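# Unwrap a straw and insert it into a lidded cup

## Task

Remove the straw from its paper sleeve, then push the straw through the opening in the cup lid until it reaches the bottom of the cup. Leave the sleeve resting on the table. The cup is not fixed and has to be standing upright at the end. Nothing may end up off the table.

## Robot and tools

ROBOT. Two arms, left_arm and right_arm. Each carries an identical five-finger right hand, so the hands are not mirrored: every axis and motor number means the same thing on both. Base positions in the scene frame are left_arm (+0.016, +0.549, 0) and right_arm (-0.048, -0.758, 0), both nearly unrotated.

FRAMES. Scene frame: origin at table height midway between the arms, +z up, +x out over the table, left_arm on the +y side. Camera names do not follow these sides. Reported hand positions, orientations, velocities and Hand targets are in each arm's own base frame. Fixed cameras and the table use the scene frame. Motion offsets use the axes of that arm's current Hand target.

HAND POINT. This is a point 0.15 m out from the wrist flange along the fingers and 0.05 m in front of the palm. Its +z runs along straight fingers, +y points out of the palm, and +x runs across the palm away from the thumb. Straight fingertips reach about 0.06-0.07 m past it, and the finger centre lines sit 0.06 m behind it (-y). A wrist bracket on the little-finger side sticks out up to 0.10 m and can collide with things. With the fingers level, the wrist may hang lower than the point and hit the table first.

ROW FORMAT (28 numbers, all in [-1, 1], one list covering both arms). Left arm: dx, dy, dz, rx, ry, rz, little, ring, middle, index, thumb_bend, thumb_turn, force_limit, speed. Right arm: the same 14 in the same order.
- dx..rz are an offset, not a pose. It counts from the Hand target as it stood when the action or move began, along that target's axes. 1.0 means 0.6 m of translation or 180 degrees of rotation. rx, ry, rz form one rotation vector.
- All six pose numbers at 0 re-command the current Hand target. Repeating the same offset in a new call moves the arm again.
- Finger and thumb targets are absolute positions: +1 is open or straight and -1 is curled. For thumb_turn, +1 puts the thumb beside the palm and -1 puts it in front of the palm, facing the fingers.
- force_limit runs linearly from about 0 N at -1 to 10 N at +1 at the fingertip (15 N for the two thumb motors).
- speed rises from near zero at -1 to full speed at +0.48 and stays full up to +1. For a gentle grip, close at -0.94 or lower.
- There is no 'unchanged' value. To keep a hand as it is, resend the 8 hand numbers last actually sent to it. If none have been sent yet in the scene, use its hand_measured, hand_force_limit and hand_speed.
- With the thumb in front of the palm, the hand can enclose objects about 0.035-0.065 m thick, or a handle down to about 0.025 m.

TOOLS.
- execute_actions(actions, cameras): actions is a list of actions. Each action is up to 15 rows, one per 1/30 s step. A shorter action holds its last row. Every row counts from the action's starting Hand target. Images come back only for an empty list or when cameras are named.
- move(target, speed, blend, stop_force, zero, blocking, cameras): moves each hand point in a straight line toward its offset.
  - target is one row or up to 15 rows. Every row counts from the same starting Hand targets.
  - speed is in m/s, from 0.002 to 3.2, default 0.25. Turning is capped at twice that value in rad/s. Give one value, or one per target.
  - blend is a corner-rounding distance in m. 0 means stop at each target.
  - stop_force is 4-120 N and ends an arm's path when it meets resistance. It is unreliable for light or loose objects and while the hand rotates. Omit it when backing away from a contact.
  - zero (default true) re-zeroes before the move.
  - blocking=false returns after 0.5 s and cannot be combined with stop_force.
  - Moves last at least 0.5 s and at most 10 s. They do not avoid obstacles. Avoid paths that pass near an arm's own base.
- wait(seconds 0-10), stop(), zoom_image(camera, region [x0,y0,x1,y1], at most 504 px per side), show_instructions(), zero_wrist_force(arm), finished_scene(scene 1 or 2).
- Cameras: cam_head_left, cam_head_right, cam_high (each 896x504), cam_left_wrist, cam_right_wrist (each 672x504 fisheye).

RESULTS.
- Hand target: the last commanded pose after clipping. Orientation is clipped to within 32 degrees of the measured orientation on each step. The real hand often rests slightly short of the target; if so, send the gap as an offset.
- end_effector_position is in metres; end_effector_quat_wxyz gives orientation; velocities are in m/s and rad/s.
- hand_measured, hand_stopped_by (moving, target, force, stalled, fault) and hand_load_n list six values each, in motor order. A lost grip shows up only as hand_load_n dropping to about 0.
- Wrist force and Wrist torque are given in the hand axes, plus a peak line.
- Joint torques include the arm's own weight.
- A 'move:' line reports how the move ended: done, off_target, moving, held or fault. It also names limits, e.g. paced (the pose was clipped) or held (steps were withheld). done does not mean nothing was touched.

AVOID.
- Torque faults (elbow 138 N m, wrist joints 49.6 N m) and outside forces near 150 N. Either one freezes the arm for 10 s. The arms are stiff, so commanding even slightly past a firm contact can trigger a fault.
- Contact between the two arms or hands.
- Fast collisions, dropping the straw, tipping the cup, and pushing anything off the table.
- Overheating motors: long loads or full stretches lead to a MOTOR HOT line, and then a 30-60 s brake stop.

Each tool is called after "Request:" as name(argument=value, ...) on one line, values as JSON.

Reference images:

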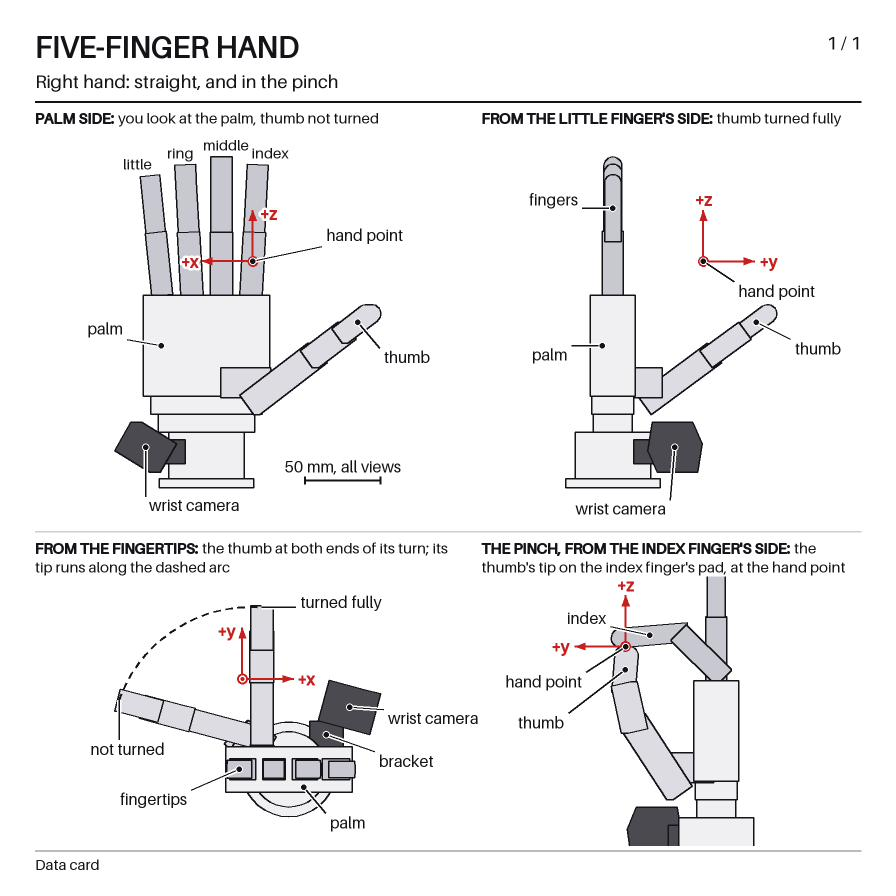

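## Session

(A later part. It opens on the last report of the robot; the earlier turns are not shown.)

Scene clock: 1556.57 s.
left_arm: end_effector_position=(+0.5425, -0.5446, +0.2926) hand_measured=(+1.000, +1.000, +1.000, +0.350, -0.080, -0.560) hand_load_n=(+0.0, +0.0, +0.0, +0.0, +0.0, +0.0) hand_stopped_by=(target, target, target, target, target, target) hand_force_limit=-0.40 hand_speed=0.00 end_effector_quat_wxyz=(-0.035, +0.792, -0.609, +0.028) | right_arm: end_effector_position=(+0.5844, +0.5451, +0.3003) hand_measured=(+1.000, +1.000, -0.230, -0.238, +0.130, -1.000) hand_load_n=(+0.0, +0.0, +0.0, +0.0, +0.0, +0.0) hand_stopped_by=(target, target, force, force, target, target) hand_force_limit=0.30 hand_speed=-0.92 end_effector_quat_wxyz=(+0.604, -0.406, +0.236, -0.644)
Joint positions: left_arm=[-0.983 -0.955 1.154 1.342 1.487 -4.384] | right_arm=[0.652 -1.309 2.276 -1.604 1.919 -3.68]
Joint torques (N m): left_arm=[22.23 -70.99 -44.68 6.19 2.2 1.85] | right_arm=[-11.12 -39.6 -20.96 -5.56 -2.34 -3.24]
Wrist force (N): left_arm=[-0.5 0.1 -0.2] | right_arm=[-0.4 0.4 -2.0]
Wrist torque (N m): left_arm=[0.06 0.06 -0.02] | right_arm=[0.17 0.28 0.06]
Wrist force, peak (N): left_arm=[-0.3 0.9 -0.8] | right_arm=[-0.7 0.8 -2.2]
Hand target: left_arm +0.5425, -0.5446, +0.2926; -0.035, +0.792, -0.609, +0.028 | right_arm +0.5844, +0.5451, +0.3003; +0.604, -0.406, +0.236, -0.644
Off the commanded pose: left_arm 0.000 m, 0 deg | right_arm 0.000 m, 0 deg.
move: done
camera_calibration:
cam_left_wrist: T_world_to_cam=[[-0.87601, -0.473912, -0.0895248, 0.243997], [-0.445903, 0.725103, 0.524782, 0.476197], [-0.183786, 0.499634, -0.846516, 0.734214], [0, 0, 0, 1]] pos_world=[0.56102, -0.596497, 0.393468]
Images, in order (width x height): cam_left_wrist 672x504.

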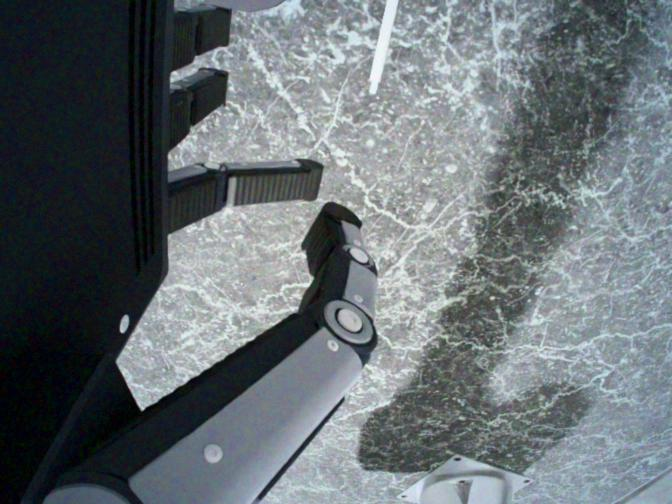

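Request:
wait(seconds=0.1, cameras=["all"])

Scene clock: 1563.53 s.
left_arm: end_effector_position=(+0.5425, -0.5446, +0.2926) hand_measured=(+1.000, +1.000, +1.000, +0.350, -0.080, -0.560) hand_load_n=(+0.0, +0.0, +0.0, +0.0, +0.0, +0.0) hand_stopped_by=(target, target, target, target, target, target) hand_force_limit=-0.40 hand_speed=0.00 end_effector_quat_wxyz=(-0.035, +0.792, -0.609, +0.028) | right_arm: end_effector_position=(+0.5844, +0.5451, +0.3003) hand_measured=(+1.000, +1.000, -0.230, -0.238, +0.130, -1.000) hand_load_n=(+0.0, +0.0, +0.0, +0.0, +0.0, +0.0) hand_stopped_by=(target, target, force, force, target, target) hand_force_limit=0.30 hand_speed=-0.92 end_effector_quat_wxyz=(+0.604, -0.406, +0.236, -0.644)
Joint positions: left_arm=[-0.983 -0.955 1.154 1.342 1.487 -4.384] | right_arm=[0.652 -1.309 2.276 -1.604 1.919 -3.68]
Joint torques (N m): left_arm=[21.87 -72.13 -44.76 6.57 -0.05 1.88] | right_arm=[-11.54 -39.93 -21.51 -5.5 -2.16 -3.1]
Wrist force (N): left_arm=[-0.3 0.1 -0.3] | right_arm=[-0.3 0.3 -1.6]
Wrist torque (N m): left_arm=[0.07 0.03 0.00] | right_arm=[0.13 0.25 0.07]
Wrist force, peak (N): left_arm=[-0.6 0.0 -0.8] | right_arm=[-0.6 0.2 -2.2]
Hand target: left_arm +0.5425, -0.5446, +0.2926; -0.035, +0.792, -0.609, +0.028 | right_arm +0.5844, +0.5451, +0.3003; +0.604, -0.406, +0.236, -0.644
Off the commanded pose: left_arm 0.000 m, 0 deg | right_arm 0.000 m, 0 deg.
wait: 0.10 s; at rest from the start
camera_calibration:
cam_left_wrist: T_world_to_cam=[[-0.87601, -0.473912, -0.0895248, 0.243997], [-0.445903, 0.725103, 0.524782, 0.476197], [-0.183786, 0.499634, -0.846516, 0.734214], [0, 0, 0, 1]] pos_world=[0.56102, -0.596497, 0.393468]
cam_right_wrist: T_world_to_cam=[[0.593184, -0.365572, -0.71728, 0.0698211], [-0.368728, 0.668645, -0.645719, 0.0412881], [0.715662, 0.647512, 0.261833, -0.740299], [0, 0, 0, 1]] pos_world=[0.503611, 0.47727, 0.270576]

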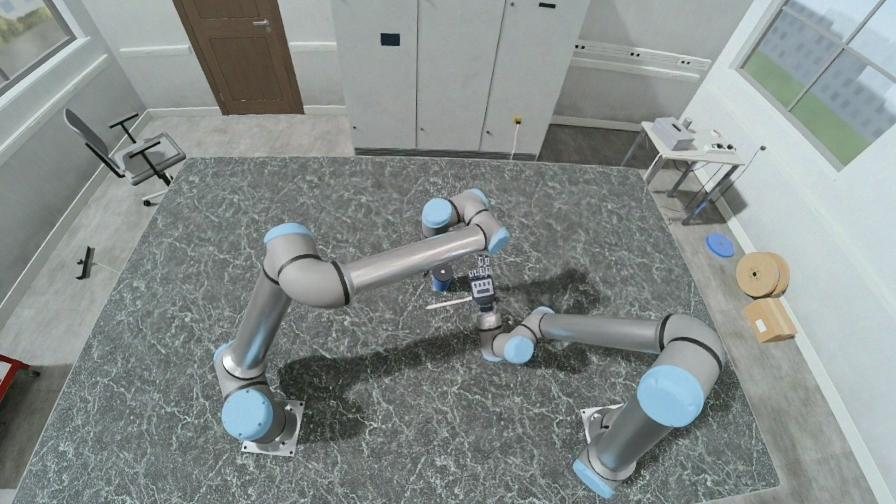

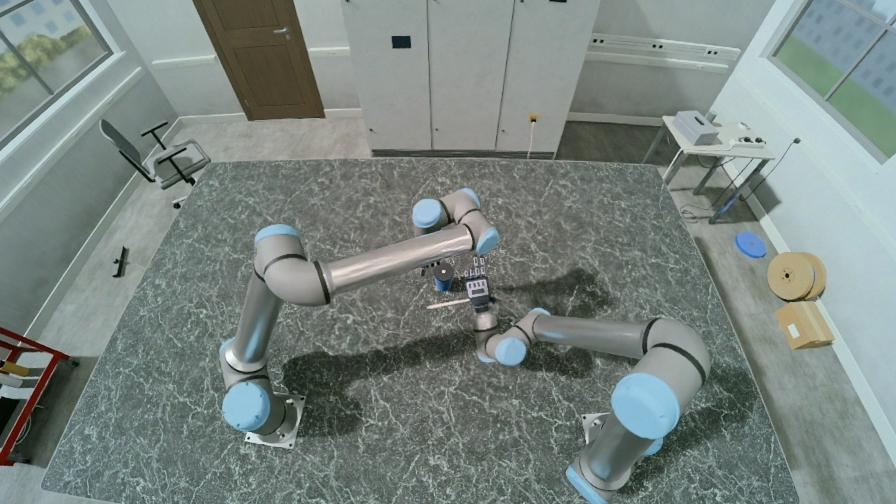

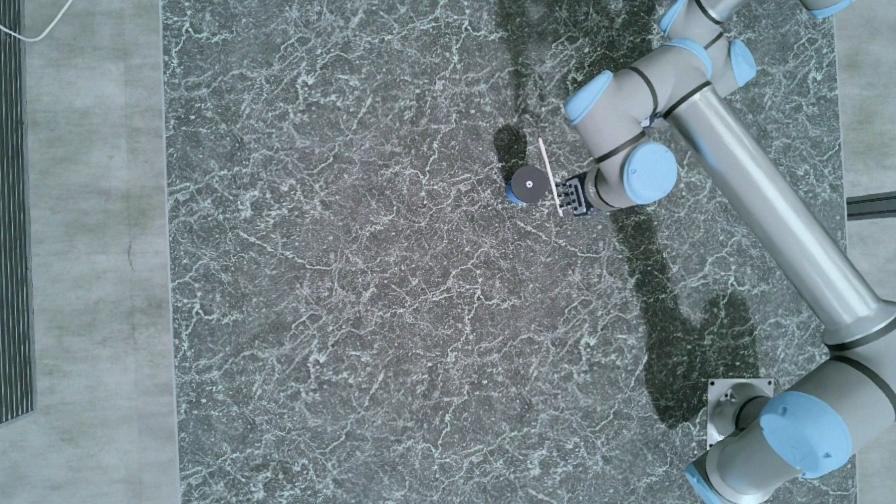

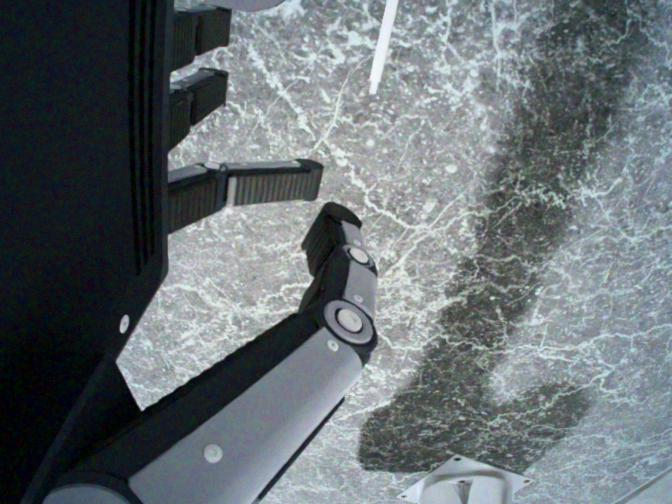

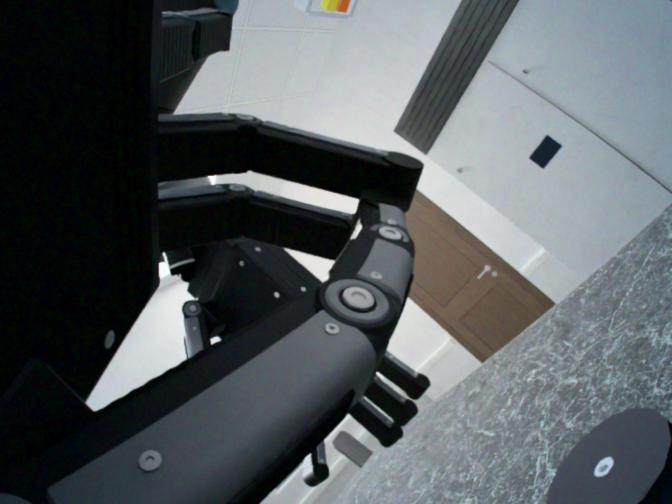

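Request:
zoom_image(camera="cam_head_left", region=[400, 255, 500, 325])

Request:
zoom_image(camera="cam_high", region=[500, 120, 640, 230])

Scaled by 5.040 from the camera's 896x504 image, which has a finer 1280x720 frame.

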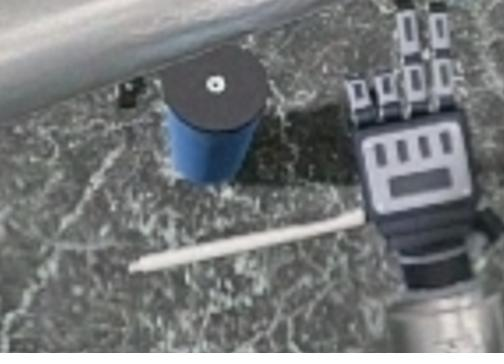

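Scaled by 3.600 from the camera's 896x504 image, which has a finer 1280x720 frame.

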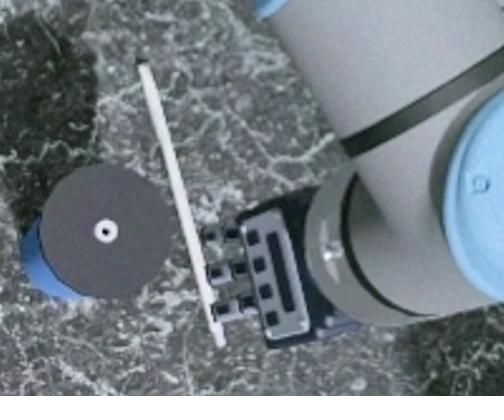

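Request:
move(target=[-0.2,0,-0.05,0,0,0,1,1,1,0.35,-0.08,-0.56,-0.4,0.0,-0.0818,0.3402,-0.1983,-0.2192,-0.0398,0.0072,1,1,0.2,0.2,0.13,-1,-0.2,0.3], speed=0.25, cameras=["cam_right_wrist", "cam_head_left"])

Scene clock: 1660.83 s.
left_arm: end_effector_position=(+0.5090, -0.4294, +0.3223) hand_measured=(+1.000, +1.000, +1.000, +0.350, -0.080, -0.560) hand_load_n=(+0.0, +0.0, +0.0, +0.0, +0.0, +0.0) hand_stopped_by=(target, target, target, target, target, target) hand_force_limit=-0.40 hand_speed=0.00 end_effector_quat_wxyz=(-0.035, +0.792, -0.609, +0.028) | right_arm: end_effector_position=(+0.6052, +0.5381, +0.0601) hand_measured=(+1.000, +1.000, +0.200, +0.200, +0.130, -1.000) hand_load_n=(+0.0, +0.0, +0.0, +0.0, +0.0, +0.0) hand_stopped_by=(target, target, target, target, target, target) hand_force_limit=-0.20 hand_speed=0.30 end_effector_quat_wxyz=(-0.453, +0.622, -0.406, +0.494)
Joint positions: left_arm=[-0.931 -1.14 1.387 1.29 1.489 -4.332] | right_arm=[0.643 -1.144 2.098 -0.838 2.047 -3.339]
Joint torques (N m): left_arm=[22.09 -80.78 -30.62 0.94 2.73 1.98] | right_arm=[-11.11 -47.86 -28.87 1.62 -2.97 3.79]
Wrist force (N): left_arm=[0.3 0.4 0.8] | right_arm=[-0.2 0.6 -1.0]
Wrist torque (N m): left_arm=[0.06 -0.15 -0.04] | right_arm=[0.13 0.17 -0.14]
Wrist force, peak (N): left_arm=[-0.3 1.0 0.8] | right_arm=[-0.5 0.6 -2.3]
Hand target: left_arm +0.5090, -0.4293, +0.3223; -0.035, +0.792, -0.609, +0.028 | right_arm +0.6052, +0.5382, +0.0600; -0.452, +0.622, -0.406, +0.494
Off the commanded pose: left_arm 0.000 m, 0 deg | right_arm 0.000 m, 0 deg.
move: done
camera_calibration:
cam_right_wrist: T_world_to_cam=[[-0.00743352, -0.462082, -0.886806, 0.30822], [-0.685735, 0.647821, -0.331808, 0.0827268], [0.727813, 0.605647, -0.321681, -0.637515], [0, 0, 0, 1]] pos_world=[0.523012, 0.47494, 0.0957043]
Images, in order (width x height): cam_head_left 896x504, cam_right_wrist 672x504.

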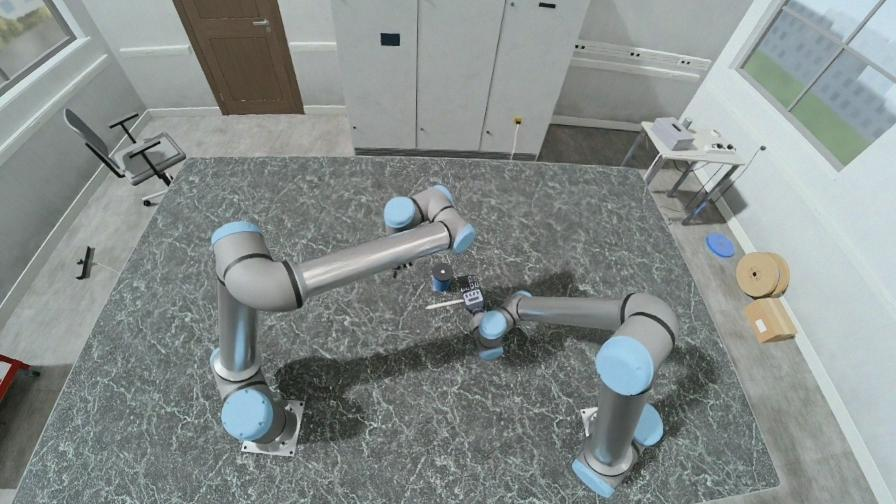

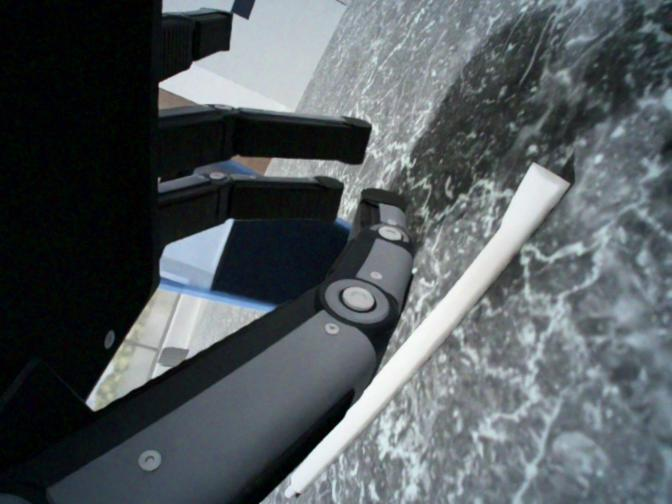

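Request:
move(target=[[0,0,0,0,0,0,1,1,1,0.35,-0.08,-0.56,-0.4,0.0,-0.0056,-0.0033,0.0172,0,0,0,1,1,0.2,0.2,0.13,-1,-0.2,0.3],[0,0,0,0,0,0,1,1,1,0.35,-0.08,-0.56,-0.4,0.0,-0.0255,0.0747,0.0255,0,0,0,1,1,0.2,0.2,0.13,-1,-0.2,0.3]], speed=0.04, stop_force=4, cameras=["cam_right_wrist"])

Request:
move(target=[0,0,0,0,0,0,1,1,1,0.35,-0.08,-0.56,-0.4,0.0,0,0,0,0,0,0,1,1,-0.4,-0.4,0.13,-1,0.0,-0.92], cameras=["cam_right_wrist"])

Scene clock: 1692.93 s.
left_arm: end_effector_position=(+0.5090, -0.4293, +0.3223) hand_measured=(+1.000, +1.000, +1.000, +0.350, -0.080, -0.560) hand_load_n=(+0.0, +0.0, -0.5, +0.0, +0.0, +0.0) hand_stopped_by=(target, target, target, target, target, target) hand_force_limit=-0.40 hand_speed=0.00 end_effector_quat_wxyz=(-0.035, +0.792, -0.609, +0.028) | right_arm: end_effector_position=(+0.6148, +0.5435, +0.0114) hand_measured=(+1.000, +1.000, +0.200, +0.200, +0.130, -1.000) hand_load_n=(+0.0, +0.0, +0.0, +0.0, +0.0, +0.0) hand_stopped_by=(target, target, target, target, target, target) hand_force_limit=-0.20 hand_speed=0.30 end_effector_quat_wxyz=(-0.452, +0.622, -0.406, +0.494)
Joint positions: left_arm=[-0.931 -1.14 1.387 1.29 1.489 -4.332] | right_arm=[0.64 -1.057 2.088 -0.916 2.045 -3.339]
Joint torques (N m): left_arm=[23.37 -81.4 -31.41 0.83 2.97 1.77] | right_arm=[-9.93 -51.61 -14.81 -3.01 -2.65 -3.09]
Wrist force (N): left_arm=[0.6 0.5 0.3] | right_arm=[0.0 0.3 -1.0]
Wrist torque (N m): left_arm=[0.09 -0.18 -0.02] | right_arm=[0.12 0.19 -0.13]
Wrist force, peak (N): left_arm=[0.4 1.1 0.5] | right_arm=[-0.3 0.6 -1.4]
Hand target: left_arm +0.5090, -0.4293, +0.3223; -0.035, +0.792, -0.609, +0.028 | right_arm +0.6148, +0.5435, +0.0114; -0.452, +0.622, -0.406, +0.494
Off the commanded pose: left_arm 0.000 m, 0 deg | right_arm 0.000 m, 0 deg.
move: done
camera_calibration:
cam_right_wrist: T_world_to_cam=[[-0.00762379, -0.462132, -0.886778, 0.267812], [-0.685783, 0.647821, -0.331707, 0.0697063], [0.727766, 0.605609, -0.321861, -0.663354], [0, 0, 0, 1]] pos_world=[0.532612, 0.48034, 0.0471039]
Images, in order (width x height): cam_right_wrist 672x504.

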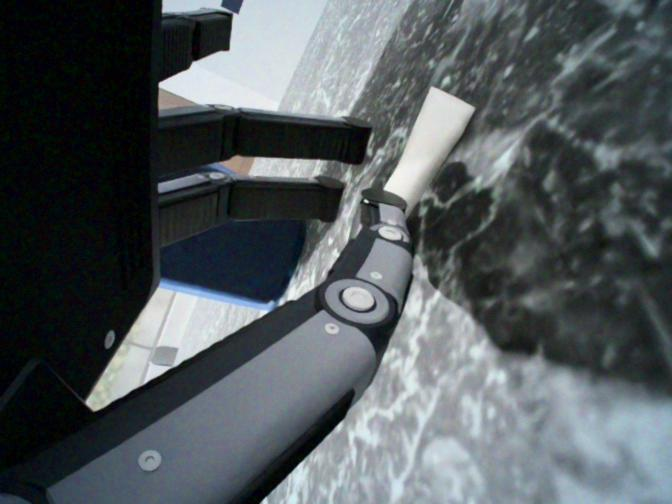

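Scene clock: 1694.93 s.
left_arm: end_effector_position=(+0.5090, -0.4293, +0.3223) hand_measured=(+1.000, +1.000, +1.000, +0.350, -0.080, -0.560) hand_load_n=(+0.0, +0.0, +0.0, +0.0, +0.0, +0.0) hand_stopped_by=(target, target, target, target, target, target) hand_force_limit=-0.40 hand_speed=0.00 end_effector_quat_wxyz=(-0.035, +0.792, -0.609, +0.028) | right_arm: end_effector_position=(+0.6148, +0.5435, +0.0115) hand_measured=(+1.000, +1.000, -0.186, -0.172, +0.130, -1.000) hand_load_n=(+0.0, +0.0, +6.0, +5.5, +2.0, +1.0) hand_stopped_by=(target, target, force, force, target, target) hand_force_limit=0.00 hand_speed=-0.92 end_effector_quat_wxyz=(-0.453, +0.622, -0.406, +0.494)
Joint positions: left_arm=[-0.931 -1.14 1.387 1.29 1.489 -4.332] | right_arm=[0.64 -1.057 2.088 -0.916 2.045 -3.339]
Joint torques (N m): left_arm=[22.01 -82.24 -31.49 0.81 2.74 1.61] | right_arm=[-3.85 -51.69 -14.41 1.52 -2.37 -3.37]
Wrist force (N): left_arm=[-0.1 0.7 0.8] | right_arm=[1.7 -7.6 0.5]
Wrist torque (N m): left_arm=[0.10 -0.09 -0.06] | right_arm=[0.20 0.22 -0.15]
Wrist force, peak (N): left_arm=[0.5 0.9 0.7] | right_arm=[2.1 -8.7 0.3]
Hand target: left_arm +0.5090, -0.4293, +0.3223; -0.035, +0.792, -0.609, +0.028 | right_arm +0.6148, +0.5435, +0.0114; -0.452, +0.622, -0.406, +0.494
Off the commanded pose: left_arm 0.000 m, 0 deg | right_arm 0.000 m, 0 deg.
move: done
camera_calibration:
cam_right_wrist: T_world_to_cam=[[-0.00762361, -0.462132, -0.886778, 0.267812], [-0.685783, 0.647821, -0.331707, 0.0697064], [0.727766, 0.605609, -0.321861, -0.663354], [0, 0, 0, 1]] pos_world=[0.532612, 0.48034, 0.0471039]
Images, in order (width x height): cam_right_wrist 672x504.

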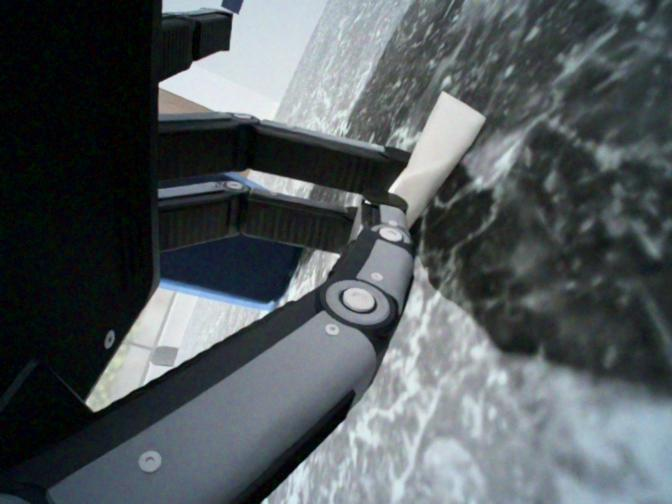

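Request:
move(target=[[0,0,0,0,0,0,1,1,1,0.35,-0.08,-0.56,-0.4,0.0,0.0660,-0.2569,-0.0276,0,0,0,1,1,-0.4,-0.4,0.13,-1,0.0,-0.92],[0.1980,-0.0565,0.2430,0,-0.0015,-0.0166,1,1,1,0.35,-0.08,-0.56,-0.4,0.0,0.0660,-0.2569,-0.0276,0,0,0,1,1,-0.4,-0.4,0.13,-1,0.0,-0.92]], speed=0.15, cameras=["all"])

Scene clock: 1721.43 s.
left_arm: end_effector_position=(+0.5847, -0.5322, +0.1804) hand_measured=(+1.000, +1.000, +1.000, +0.350, -0.080, -0.560) hand_load_n=(+0.0, +0.0, +0.0, +0.0, +0.0, +0.0) hand_stopped_by=(target, target, target, target, target, target) hand_force_limit=-0.40 hand_speed=0.00 end_effector_quat_wxyz=(-0.036, +0.808, -0.588, +0.027) | right_arm: end_effector_position=(+0.6148, +0.5433, +0.1714) hand_measured=(+1.000, +1.000, -0.186, -0.172, +0.130, -1.000) hand_load_n=(+0.0, +0.0, +5.0, +3.0, +2.5, +1.0) hand_stopped_by=(target, target, force, force, target, target) hand_force_limit=0.00 hand_speed=-0.92 end_effector_quat_wxyz=(-0.452, +0.622, -0.406, +0.494)
Joint positions: left_arm=[-0.929 -0.864 1.205 1.2 1.487 -4.382] | right_arm=[0.64 -1.286 2.025 -0.623 2.044 -3.339]
Joint torques (N m): left_arm=[21.39 -70.23 -42.18 0.55 -2.53 -1.99] | right_arm=[-12.09 -64.88 -35.91 1.11 -2.9 2.8]
Wrist force (N): left_arm=[-2.8 0.1 -6.7] | right_arm=[-0.4 0.7 -0.9]
Wrist torque (N m): left_arm=[0.56 0.21 -0.07] | right_arm=[0.16 0.17 -0.07]
Wrist force, peak (N): left_arm=[-2.8 0.1 -6.7] | right_arm=[2.5 -9.0 -0.1]
Hand target: left_arm +0.5848, -0.5323, +0.1802; -0.036, +0.808, -0.588, +0.027 | right_arm +0.6148, +0.5433, +0.1714; -0.452, +0.622, -0.406, +0.494
Off the commanded pose: left_arm 0.000 m, 0 deg | right_arm 0.000 m, 0 deg.
move: done
camera_calibration:
cam_left_wrist: T_world_to_cam=[[-0.85006, -0.51903, -0.0894731, 0.237641], [-0.48315, 0.700833, 0.524785, 0.553666], [-0.209673, 0.489328, -0.84652, 0.650382], [0, 0, 0, 1]] pos_world=[0.605881, -0.582935, 0.281268]
cam_right_wrist: T_world_to_cam=[[-0.00762379, -0.462132, -0.886778, 0.409604], [-0.685783, 0.647821, -0.331707, 0.122909], [0.727766, 0.605609, -0.321861, -0.611735], [0, 0, 0, 1]] pos_world=[0.532612, 0.48014, 0.207104]

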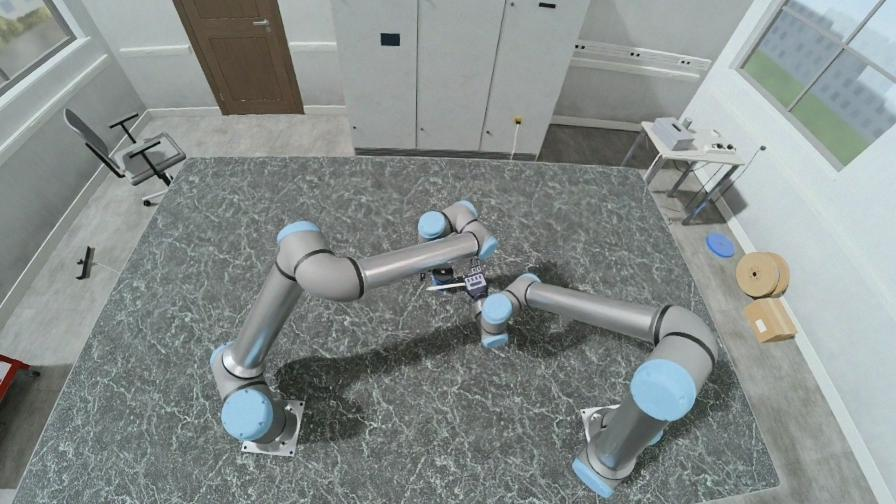

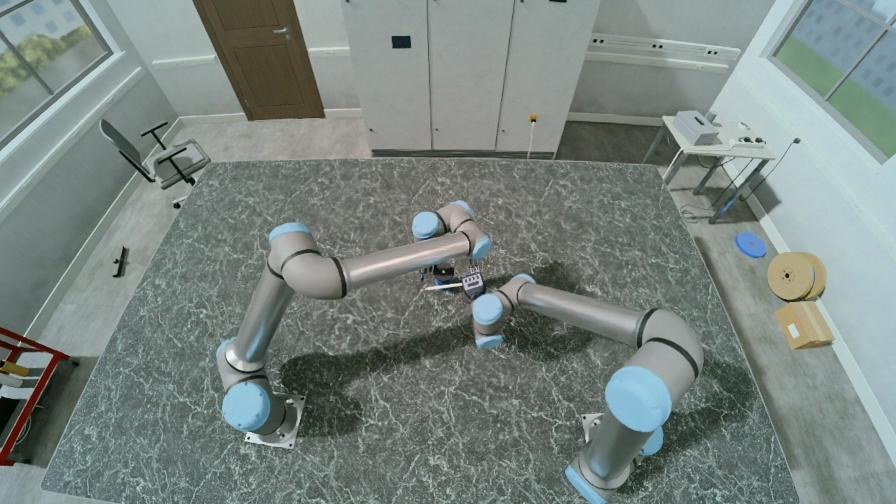

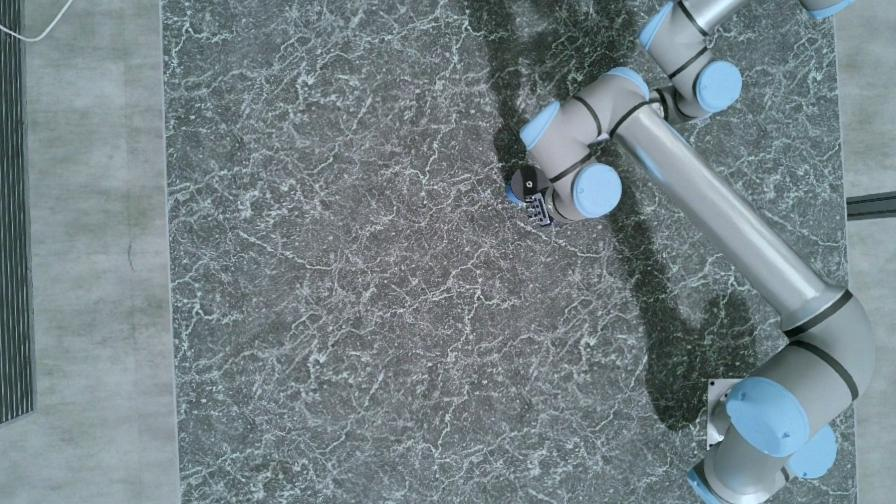

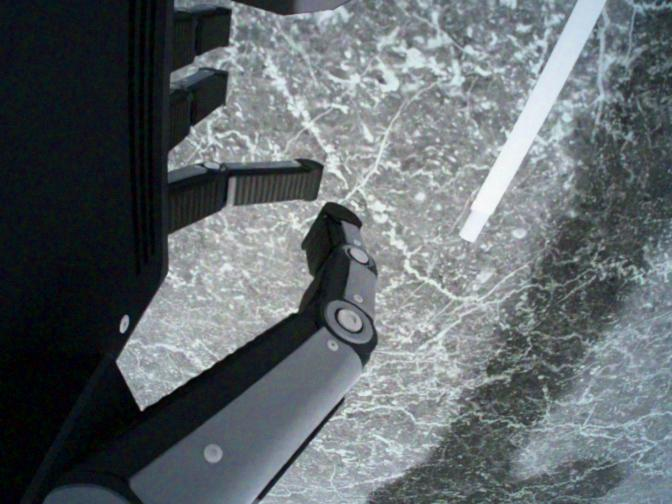

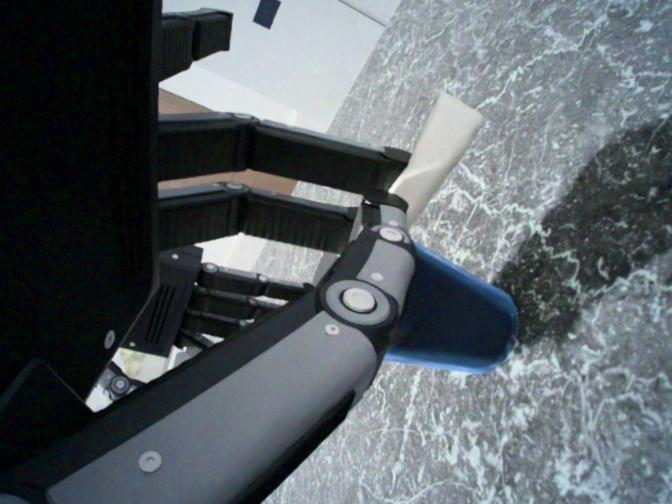

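Request:
move(target=[[0.0002,-0.0119,-0.1329,0,0,0,1,1,1,0.35,-0.08,-0.56,-0.4,0.0,0.0330,-0.1285,-0.0138,0,0,0,1,1,-0.4,-0.4,0.13,-1,0.0,-0.92],[-0.0320,0.1170,-0.1446,0,0,0,1,1,1,0.35,-0.08,-0.56,-0.4,0.0,0.0054,-0.1216,-0.1440,0,0,0,1,1,-0.4,-0.4,0.13,-1,0.0,-0.92]], speed=0.12, blend=[0.02, 0], cameras=["cam_left_wrist", "cam_right_wrist", "cam_head_right"])

Scene clock: 1753.67 s.
left_arm: end_effector_position=(+0.5052, -0.5378, +0.2604) hand_measured=(+1.000, +1.000, +1.000, +0.350, -0.080, -0.560) hand_load_n=(+0.0, +0.0, +0.0, +0.0, -0.5, +0.0) hand_stopped_by=(target, target, target, target, target, target) hand_force_limit=-0.40 hand_speed=0.00 end_effector_quat_wxyz=(-0.036, +0.808, -0.588, +0.027) | right_arm: end_effector_position=(+0.5350, +0.5453, +0.2515) hand_measured=(+1.000, +1.000, -0.186, -0.172, +0.130, -1.000) hand_load_n=(-0.5, +0.0, +5.0, +3.5, +2.5, +1.0) hand_stopped_by=(target, target, force, force, target, target) hand_force_limit=0.00 hand_speed=-0.92 end_effector_quat_wxyz=(-0.452, +0.622, -0.406, +0.494)
Joint positions: left_arm=[-1.016 -0.997 1.281 1.264 1.485 -4.47] | right_arm=[0.733 -1.439 2.043 -0.481 2.137 -3.326]
Joint torques (N m): left_arm=[-16.83 -92.27 -28.29 0.69 -2.83 -2.2] | right_arm=[10.09 -54.3 -27.21 -2.73 4.24 2.79]
Wrist force (N): left_arm=[0.3 0.8 -0.4] | right_arm=[0.1 0.5 -0.7]
Wrist torque (N m): left_arm=[0.23 -0.09 0.09] | right_arm=[0.16 0.06 -0.13]
Wrist force, peak (N): left_arm=[-4.1 -0.6 -11.3] | right_arm=[-0.1 1.1 -1.8]
Hand target: left_arm +0.5050, -0.5378, +0.2604; -0.036, +0.808, -0.588, +0.027 | right_arm +0.5348, +0.5453, +0.2515; -0.452, +0.622, -0.406, +0.494
Off the commanded pose: left_arm 0.000 m, 0 deg | right_arm 0.000 m, 0 deg.
move: done
camera_calibration:
cam_left_wrist: T_world_to_cam=[[-0.85006, -0.519035, -0.0894482, 0.174247], [-0.483107, 0.700754, 0.52493, 0.477146], [-0.209776, 0.489435, -0.846432, 0.70431], [0, 0, 0, 1]] pos_world=[0.526381, -0.588635, 0.361268]
cam_right_wrist: T_world_to_cam=[[-0.00762379, -0.462132, -0.886778, 0.480862], [-0.685783, 0.647821, -0.331707, 0.0934244], [0.727766, 0.605609, -0.321861, -0.529122], [0, 0, 0, 1]] pos_world=[0.452812, 0.48214, 0.287104]
Images, in order (width x height): cam_head_right 896x504, cam_left_wrist 672x504, cam_right_wrist 672x504.

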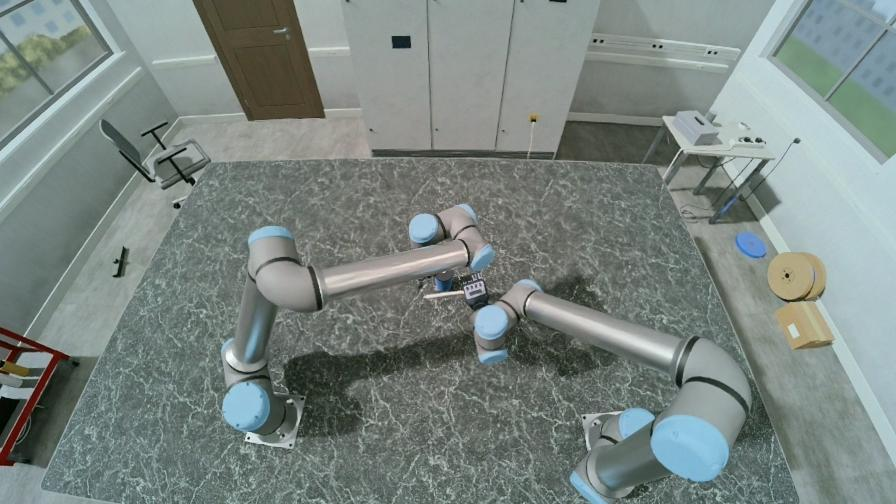

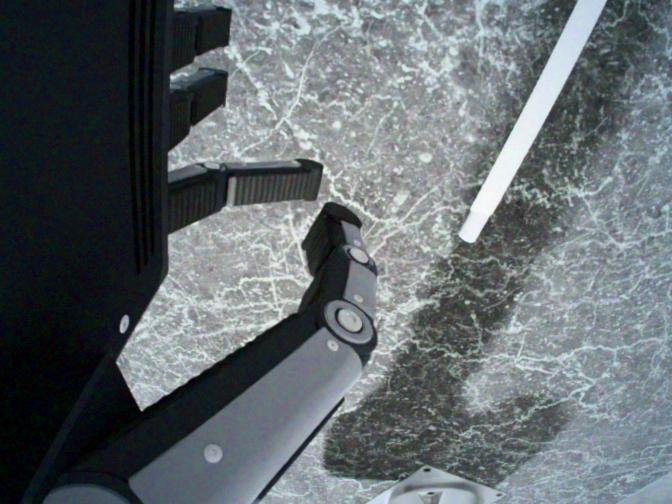

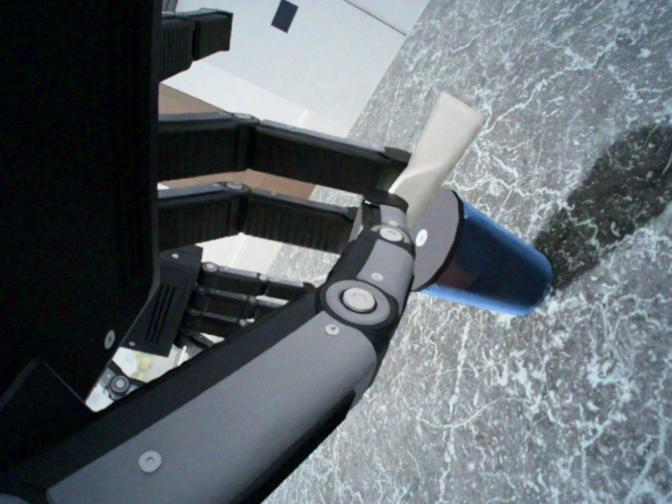

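Request:
move(target=[0.0015,0.0367,0.0100,0,0,0,1,1,1,0.35,-0.08,-0.56,-0.4,0.0,0,0,0,0,0,0,1,1,-0.4,-0.4,0.13,-1,0.0,-0.92], speed=0.06, cameras=["cam_left_wrist"])

Request:
zoom_image(camera="cam_left_wrist", region=[280, 130, 460, 290])

Scene clock: 1770.90 s.
left_arm: end_effector_position=(+0.4851, -0.5452, +0.2525) hand_measured=(+1.000, +1.000, +1.000, +0.350, -0.080, -0.560) hand_load_n=(+0.0, +0.0, +0.0, +0.0, +0.0, +0.0) hand_stopped_by=(target, target, target, target, target, target) hand_force_limit=-0.40 hand_speed=0.00 end_effector_quat_wxyz=(-0.036, +0.808, -0.588, +0.027) | right_arm: end_effector_position=(+0.5348, +0.5453, +0.2515) hand_measured=(+1.000, +1.000, -0.186, -0.172, +0.130, -1.000) hand_load_n=(+0.0, +0.0, +5.0, +3.0, +2.5, +1.0) hand_stopped_by=(target, target, force, force, target, target) hand_force_limit=0.00 hand_speed=-0.92 end_effector_quat_wxyz=(-0.452, +0.622, -0.406, +0.494)
Joint positions: left_arm=[-1.044 -1.007 1.313 1.245 1.484 -4.498] | right_arm=[0.734 -1.439 2.043 -0.481 2.137 -3.326]
Joint torques (N m): left_arm=[-18.39 -92.2 -32.09 1.21 -2.87 -1.78] | right_arm=[6.45 -55.4 -26.55 -0.76 3.66 2.67]
Wrist force (N): left_arm=[0.0 0.5 -0.5] | right_arm=[-0.2 1.1 -1.2]
Wrist torque (N m): left_arm=[0.17 -0.07 0.06] | right_arm=[0.28 0.12 -0.13]
Wrist force, peak (N): left_arm=[0.0 1.3 0.1] | right_arm=[-0.2 1.3 -1.2]
Hand target: left_arm +0.4849, -0.5453, +0.2525; -0.036, +0.808, -0.588, +0.027 | right_arm +0.5348, +0.5453, +0.2515; -0.452, +0.622, -0.406, +0.494
Off the commanded pose: left_arm 0.000 m, 0 deg | right_arm 0.000 m, 0 deg.
move: done
camera_calibration:
cam_left_wrist: T_world_to_cam=[[-0.850049, -0.51906, -0.0894039, 0.152587], [-0.483122, 0.700789, 0.52487, 0.476765], [-0.209786, 0.489358, -0.846474, 0.697087], [0, 0, 0, 1]] pos_world=[0.506281, -0.596035, 0.353468]
Images, in order (width x height): cam_left_wrist 672x504.

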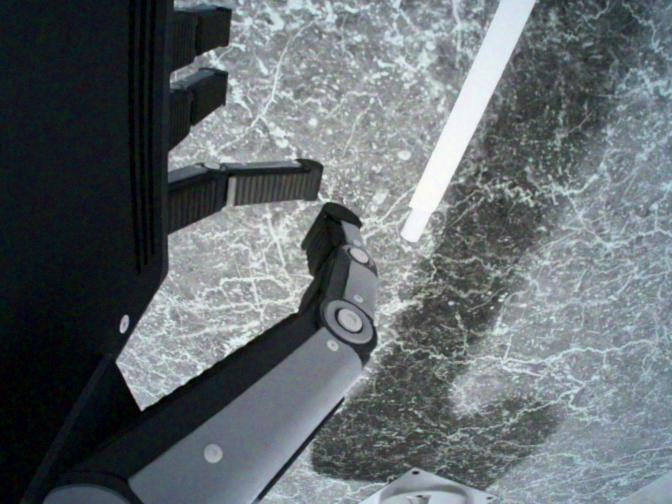

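Scaled by 2.800 from the camera's 672x504 image, which has a finer 960x720 frame.

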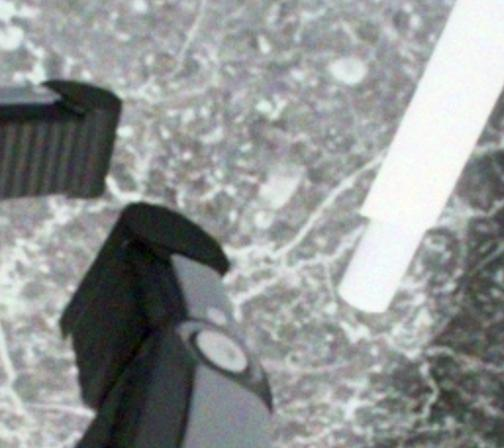

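Request:
move(target=[[0.0027,0.0,-0.0113,0,0,0,1,1,1,0.35,-0.08,-0.56,-0.4,0.0,0,0,0,0,0,0,1,1,-0.4,-0.4,0.13,-1,0.0,-0.92],[0.0027,0.0433,-0.0113,0,0,0,1,1,1,0.35,-0.08,-0.56,-0.4,0.0,0,0,0,0,0,0,1,1,-0.4,-0.4,0.13,-1,0.0,-0.92]], speed=0.06, blend=[0.004, 0], cameras=["cam_left_wrist"])

Request:
zoom_image(camera="cam_left_wrist", region=[280, 130, 460, 290])

Scene clock: 1807.50 s.
left_arm: end_effector_position=(+0.4604, -0.5549, +0.2569) hand_measured=(+1.000, +1.000, +1.000, +0.350, -0.080, -0.560) hand_load_n=(+0.0, +0.0, +0.0, +0.0, +0.0, +0.0) hand_stopped_by=(target, target, target, target, target, target) hand_force_limit=-0.40 hand_speed=0.00 end_effector_quat_wxyz=(-0.036, +0.808, -0.588, +0.027) | right_arm: end_effector_position=(+0.5348, +0.5453, +0.2515) hand_measured=(+1.000, +1.000, -0.186, -0.172, +0.130, -1.000) hand_load_n=(+0.0, +0.0, +5.0, +3.0, +2.5, +0.5) hand_stopped_by=(target, target, force, force, target, target) hand_force_limit=0.00 hand_speed=-0.92 end_effector_quat_wxyz=(-0.452, +0.622, -0.406, +0.494)
Joint positions: left_arm=[-1.079 -1.024 1.333 1.245 1.484 -4.533] | right_arm=[0.734 -1.439 2.043 -0.481 2.137 -3.326]
Joint torques (N m): left_arm=[-18.09 -90.18 -30.47 0.71 -3.11 -1.69] | right_arm=[6.63 -55.48 -27.02 -0.9 3.53 3]
Wrist force (N): left_arm=[0.0 0.9 -0.3] | right_arm=[-0.1 0.9 -1.0]
Wrist torque (N m): left_arm=[0.24 -0.02 0.07] | right_arm=[0.23 0.09 -0.13]
Wrist force, peak (N): left_arm=[0.5 1.2 -0.3] | right_arm=[0.0 1.2 -1.3]
Hand target: left_arm +0.4602, -0.5550, +0.2569; -0.036, +0.808, -0.588, +0.027 | right_arm +0.5348, +0.5453, +0.2515; -0.452, +0.622, -0.406, +0.494
Off the commanded pose: left_arm 0.000 m, 0 deg | right_arm 0.000 m, 0 deg.
move: done; blend cut to 0.0035 m at target 1
camera_calibration:
cam_left_wrist: T_world_to_cam=[[-0.850049, -0.51906, -0.0894039, 0.12694], [-0.483122, 0.700789, 0.52487, 0.469373], [-0.209786, 0.489358, -0.846474, 0.700292], [0, 0, 0, 1]] pos_world=[0.481581, -0.605735, 0.357768]
Images, in order (width x height): cam_left_wrist 672x504.

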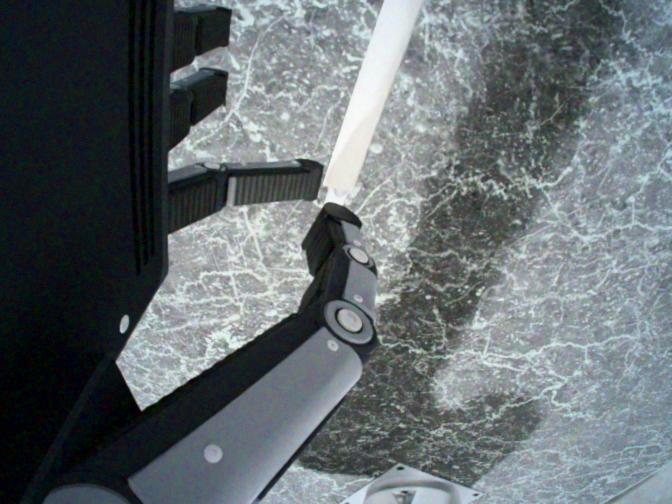

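Scaled by 2.800 from the camera's 672x504 image, which has a finer 960x720 frame.

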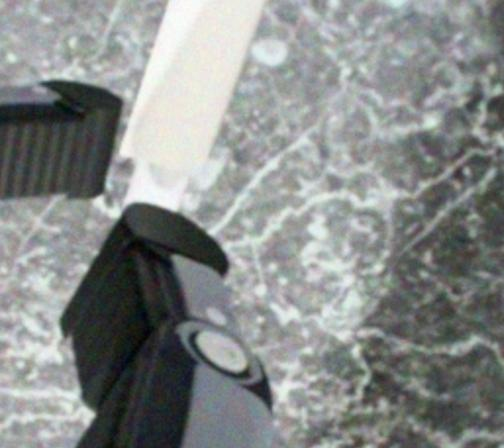

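Request:
move(target=[0,0,0,0,0,0,1,1,1,-0.3,-0.08,-0.56,-0.4,-0.92,0,0,0,0,0,0,1,1,-0.4,-0.4,0.13,-1,0.0,-0.92], cameras=["cam_left_wrist"])

Request:
zoom_image(camera="cam_left_wrist", region=[280, 130, 460, 290])

Scene clock: 1820.97 s.
left_arm: end_effector_position=(+0.4602, -0.5550, +0.2569) hand_measured=(+1.000, +1.000, +1.000, -0.126, -0.080, -0.560) hand_load_n=(+0.0, +0.0, +0.0, +5.0, +0.0, -0.5) hand_stopped_by=(target, target, target, force, target, target) hand_force_limit=-0.40 hand_speed=-0.92 end_effector_quat_wxyz=(-0.036, +0.808, -0.588, +0.027) | right_arm: end_effector_position=(+0.5348, +0.5453, +0.2515) hand_measured=(+1.000, +1.000, -0.186, -0.172, +0.130, -1.000) hand_load_n=(+0.5, +0.0, +4.0, +1.5, +2.0, +0.0) hand_stopped_by=(target, target, force, force, target, target) hand_force_limit=0.00 hand_speed=-0.92 end_effector_quat_wxyz=(-0.452, +0.622, -0.406, +0.494)
Joint positions: left_arm=[-1.079 -1.025 1.334 1.245 1.484 -4.533] | right_arm=[0.734 -1.439 2.043 -0.481 2.137 -3.326]
Joint torques (N m): left_arm=[-19.21 -89.27 -30.55 0.78 -2.7 -2.03] | right_arm=[6.18 -54.39 -26.52 -1.12 3.54 2.89]
Wrist force (N): left_arm=[-0.3 0.5 -0.3] | right_arm=[0.4 0.8 -0.9]
Wrist torque (N m): left_arm=[0.19 -0.01 0.06] | right_arm=[0.22 0.05 -0.10]
Wrist force, peak (N): left_arm=[0.1 1.1 -0.1] | right_arm=[0.2 1.1 -1.4]
Hand target: left_arm +0.4602, -0.5550, +0.2569; -0.036, +0.808, -0.588, +0.027 | right_arm +0.5348, +0.5453, +0.2515; -0.452, +0.622, -0.406, +0.494
Off the commanded pose: left_arm 0.000 m, 0 deg | right_arm 0.000 m, 0 deg.
move: done
camera_calibration:
cam_left_wrist: T_world_to_cam=[[-0.850045, -0.519066, -0.0894079, 0.126766], [-0.483128, 0.700784, 0.52487, 0.469277], [-0.209786, 0.489358, -0.846474, 0.70025], [0, 0, 0, 1]] pos_world=[0.481381, -0.605735, 0.357768]
Images, in order (width x height): cam_left_wrist 672x504.

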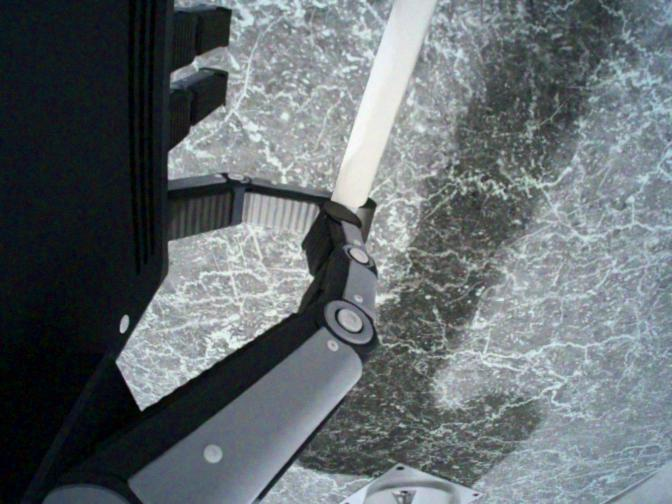

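Scaled by 2.800 from the camera's 672x504 image, which has a finer 960x720 frame.

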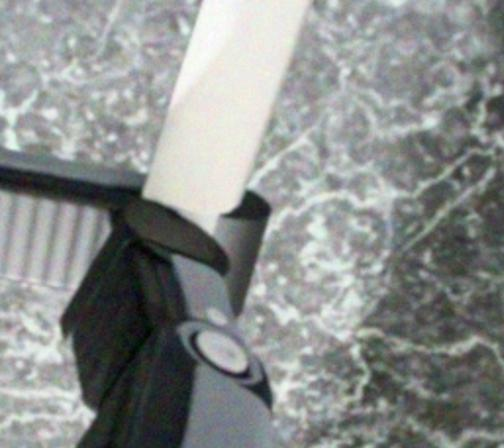

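Request:
move(target=[[0,0,0,0,0,0,1,1,1,-0.35,-0.08,-0.56,0.4,-0.92,0,0,0,0,0,0,1,1,-0.4,-0.4,0.13,-1,0.0,-0.92],[-0.05,0,0,0,0,0,1,1,1,-0.35,-0.08,-0.56,0.4,-0.92,0,0,0,0,0,0,1,1,-0.4,-0.4,0.13,-1,0.0,-0.92]], speed=0.03, cameras=["cam_left_wrist", "cam_right_wrist"])

Request:
zoom_image(camera="cam_left_wrist", region=[280, 50, 460, 290])

Scene clock: 1863.27 s.
left_arm: end_effector_position=(+0.4510, -0.5265, +0.2569) hand_measured=(+1.000, +1.000, +1.000, -0.132, -0.080, -0.560) hand_load_n=(+0.0, +0.0, +0.0, +6.5, -0.5, -1.5) hand_stopped_by=(target, target, target, force, target, target) hand_force_limit=0.40 hand_speed=-0.92 end_effector_quat_wxyz=(-0.036, +0.808, -0.588, +0.027) | right_arm: end_effector_position=(+0.5348, +0.5453, +0.2515) hand_measured=(+1.000, +1.000, -0.188, -0.172, +0.130, -1.000) hand_load_n=(+0.0, +0.0, +0.0, +0.0, +0.0, +0.0) hand_stopped_by=(target, target, force, force, target, target) hand_force_limit=0.00 hand_speed=-0.92 end_effector_quat_wxyz=(-0.452, +0.622, -0.406, +0.494)
Joint positions: left_arm=[-1.072 -1.069 1.403 1.219 1.484 -4.526] | right_arm=[0.734 -1.439 2.043 -0.481 2.137 -3.326]
Joint torques (N m): left_arm=[21.85 -86.74 -29.29 0.66 2.56 1.73] | right_arm=[3.02 -54.74 -27.06 -1.4 2.99 2.31]
Wrist force (N): left_arm=[-0.3 0.6 -0.3] | right_arm=[-0.1 1.3 -1.0]
Wrist torque (N m): left_arm=[0.21 -0.02 -0.03] | right_arm=[0.32 0.10 -0.11]
Wrist force, peak (N): left_arm=[1.5 1.0 -0.1] | right_arm=[0.1 1.5 -1.4]
Hand target: left_arm +0.4510, -0.5264, +0.2569; -0.036, +0.808, -0.588, +0.027 | right_arm +0.5348, +0.5453, +0.2515; -0.452, +0.622, -0.406, +0.494
Off the commanded pose: left_arm 0.000 m, 0 deg | right_arm 0.000 m, 0 deg.
move: done
camera_calibration:
cam_left_wrist: T_world_to_cam=[[-0.850049, -0.51906, -0.0894039, 0.133691], [-0.483122, 0.700789, 0.52487, 0.444929], [-0.209786, 0.489358, -0.846474, 0.684422], [0, 0, 0, 1]] pos_world=[0.472181, -0.577335, 0.357768]
cam_right_wrist: T_world_to_cam=[[-0.00762379, -0.462132, -0.886778, 0.480861], [-0.685783, 0.647821, -0.331707, 0.0932873], [0.727766, 0.605609, -0.321861, -0.528976], [0, 0, 0, 1]] pos_world=[0.452612, 0.48214, 0.287104]
Images, in order (width x height): cam_left_wrist 672x504, cam_right_wrist 672x504.

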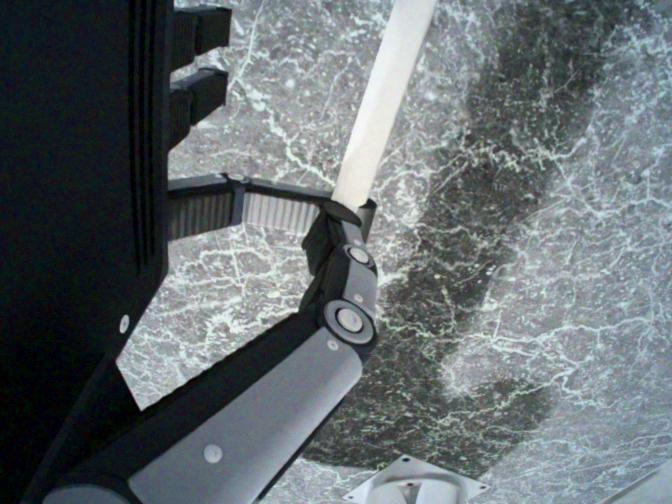

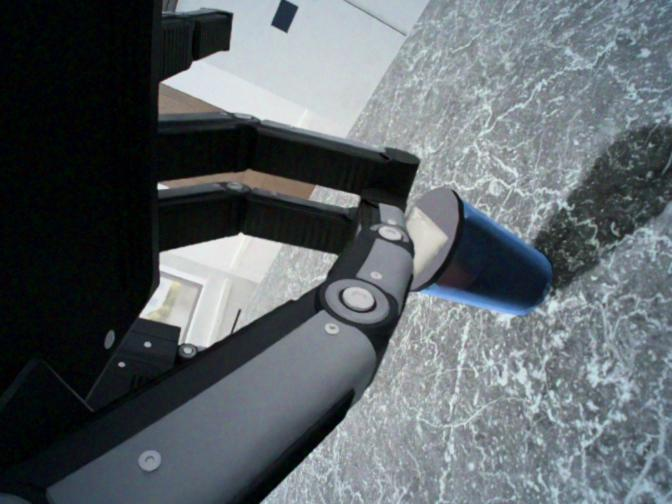

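Scaled by 2.100 from the camera's 672x504 image, which has a finer 960x720 frame.

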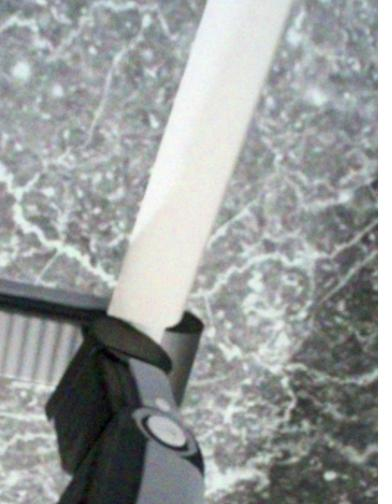

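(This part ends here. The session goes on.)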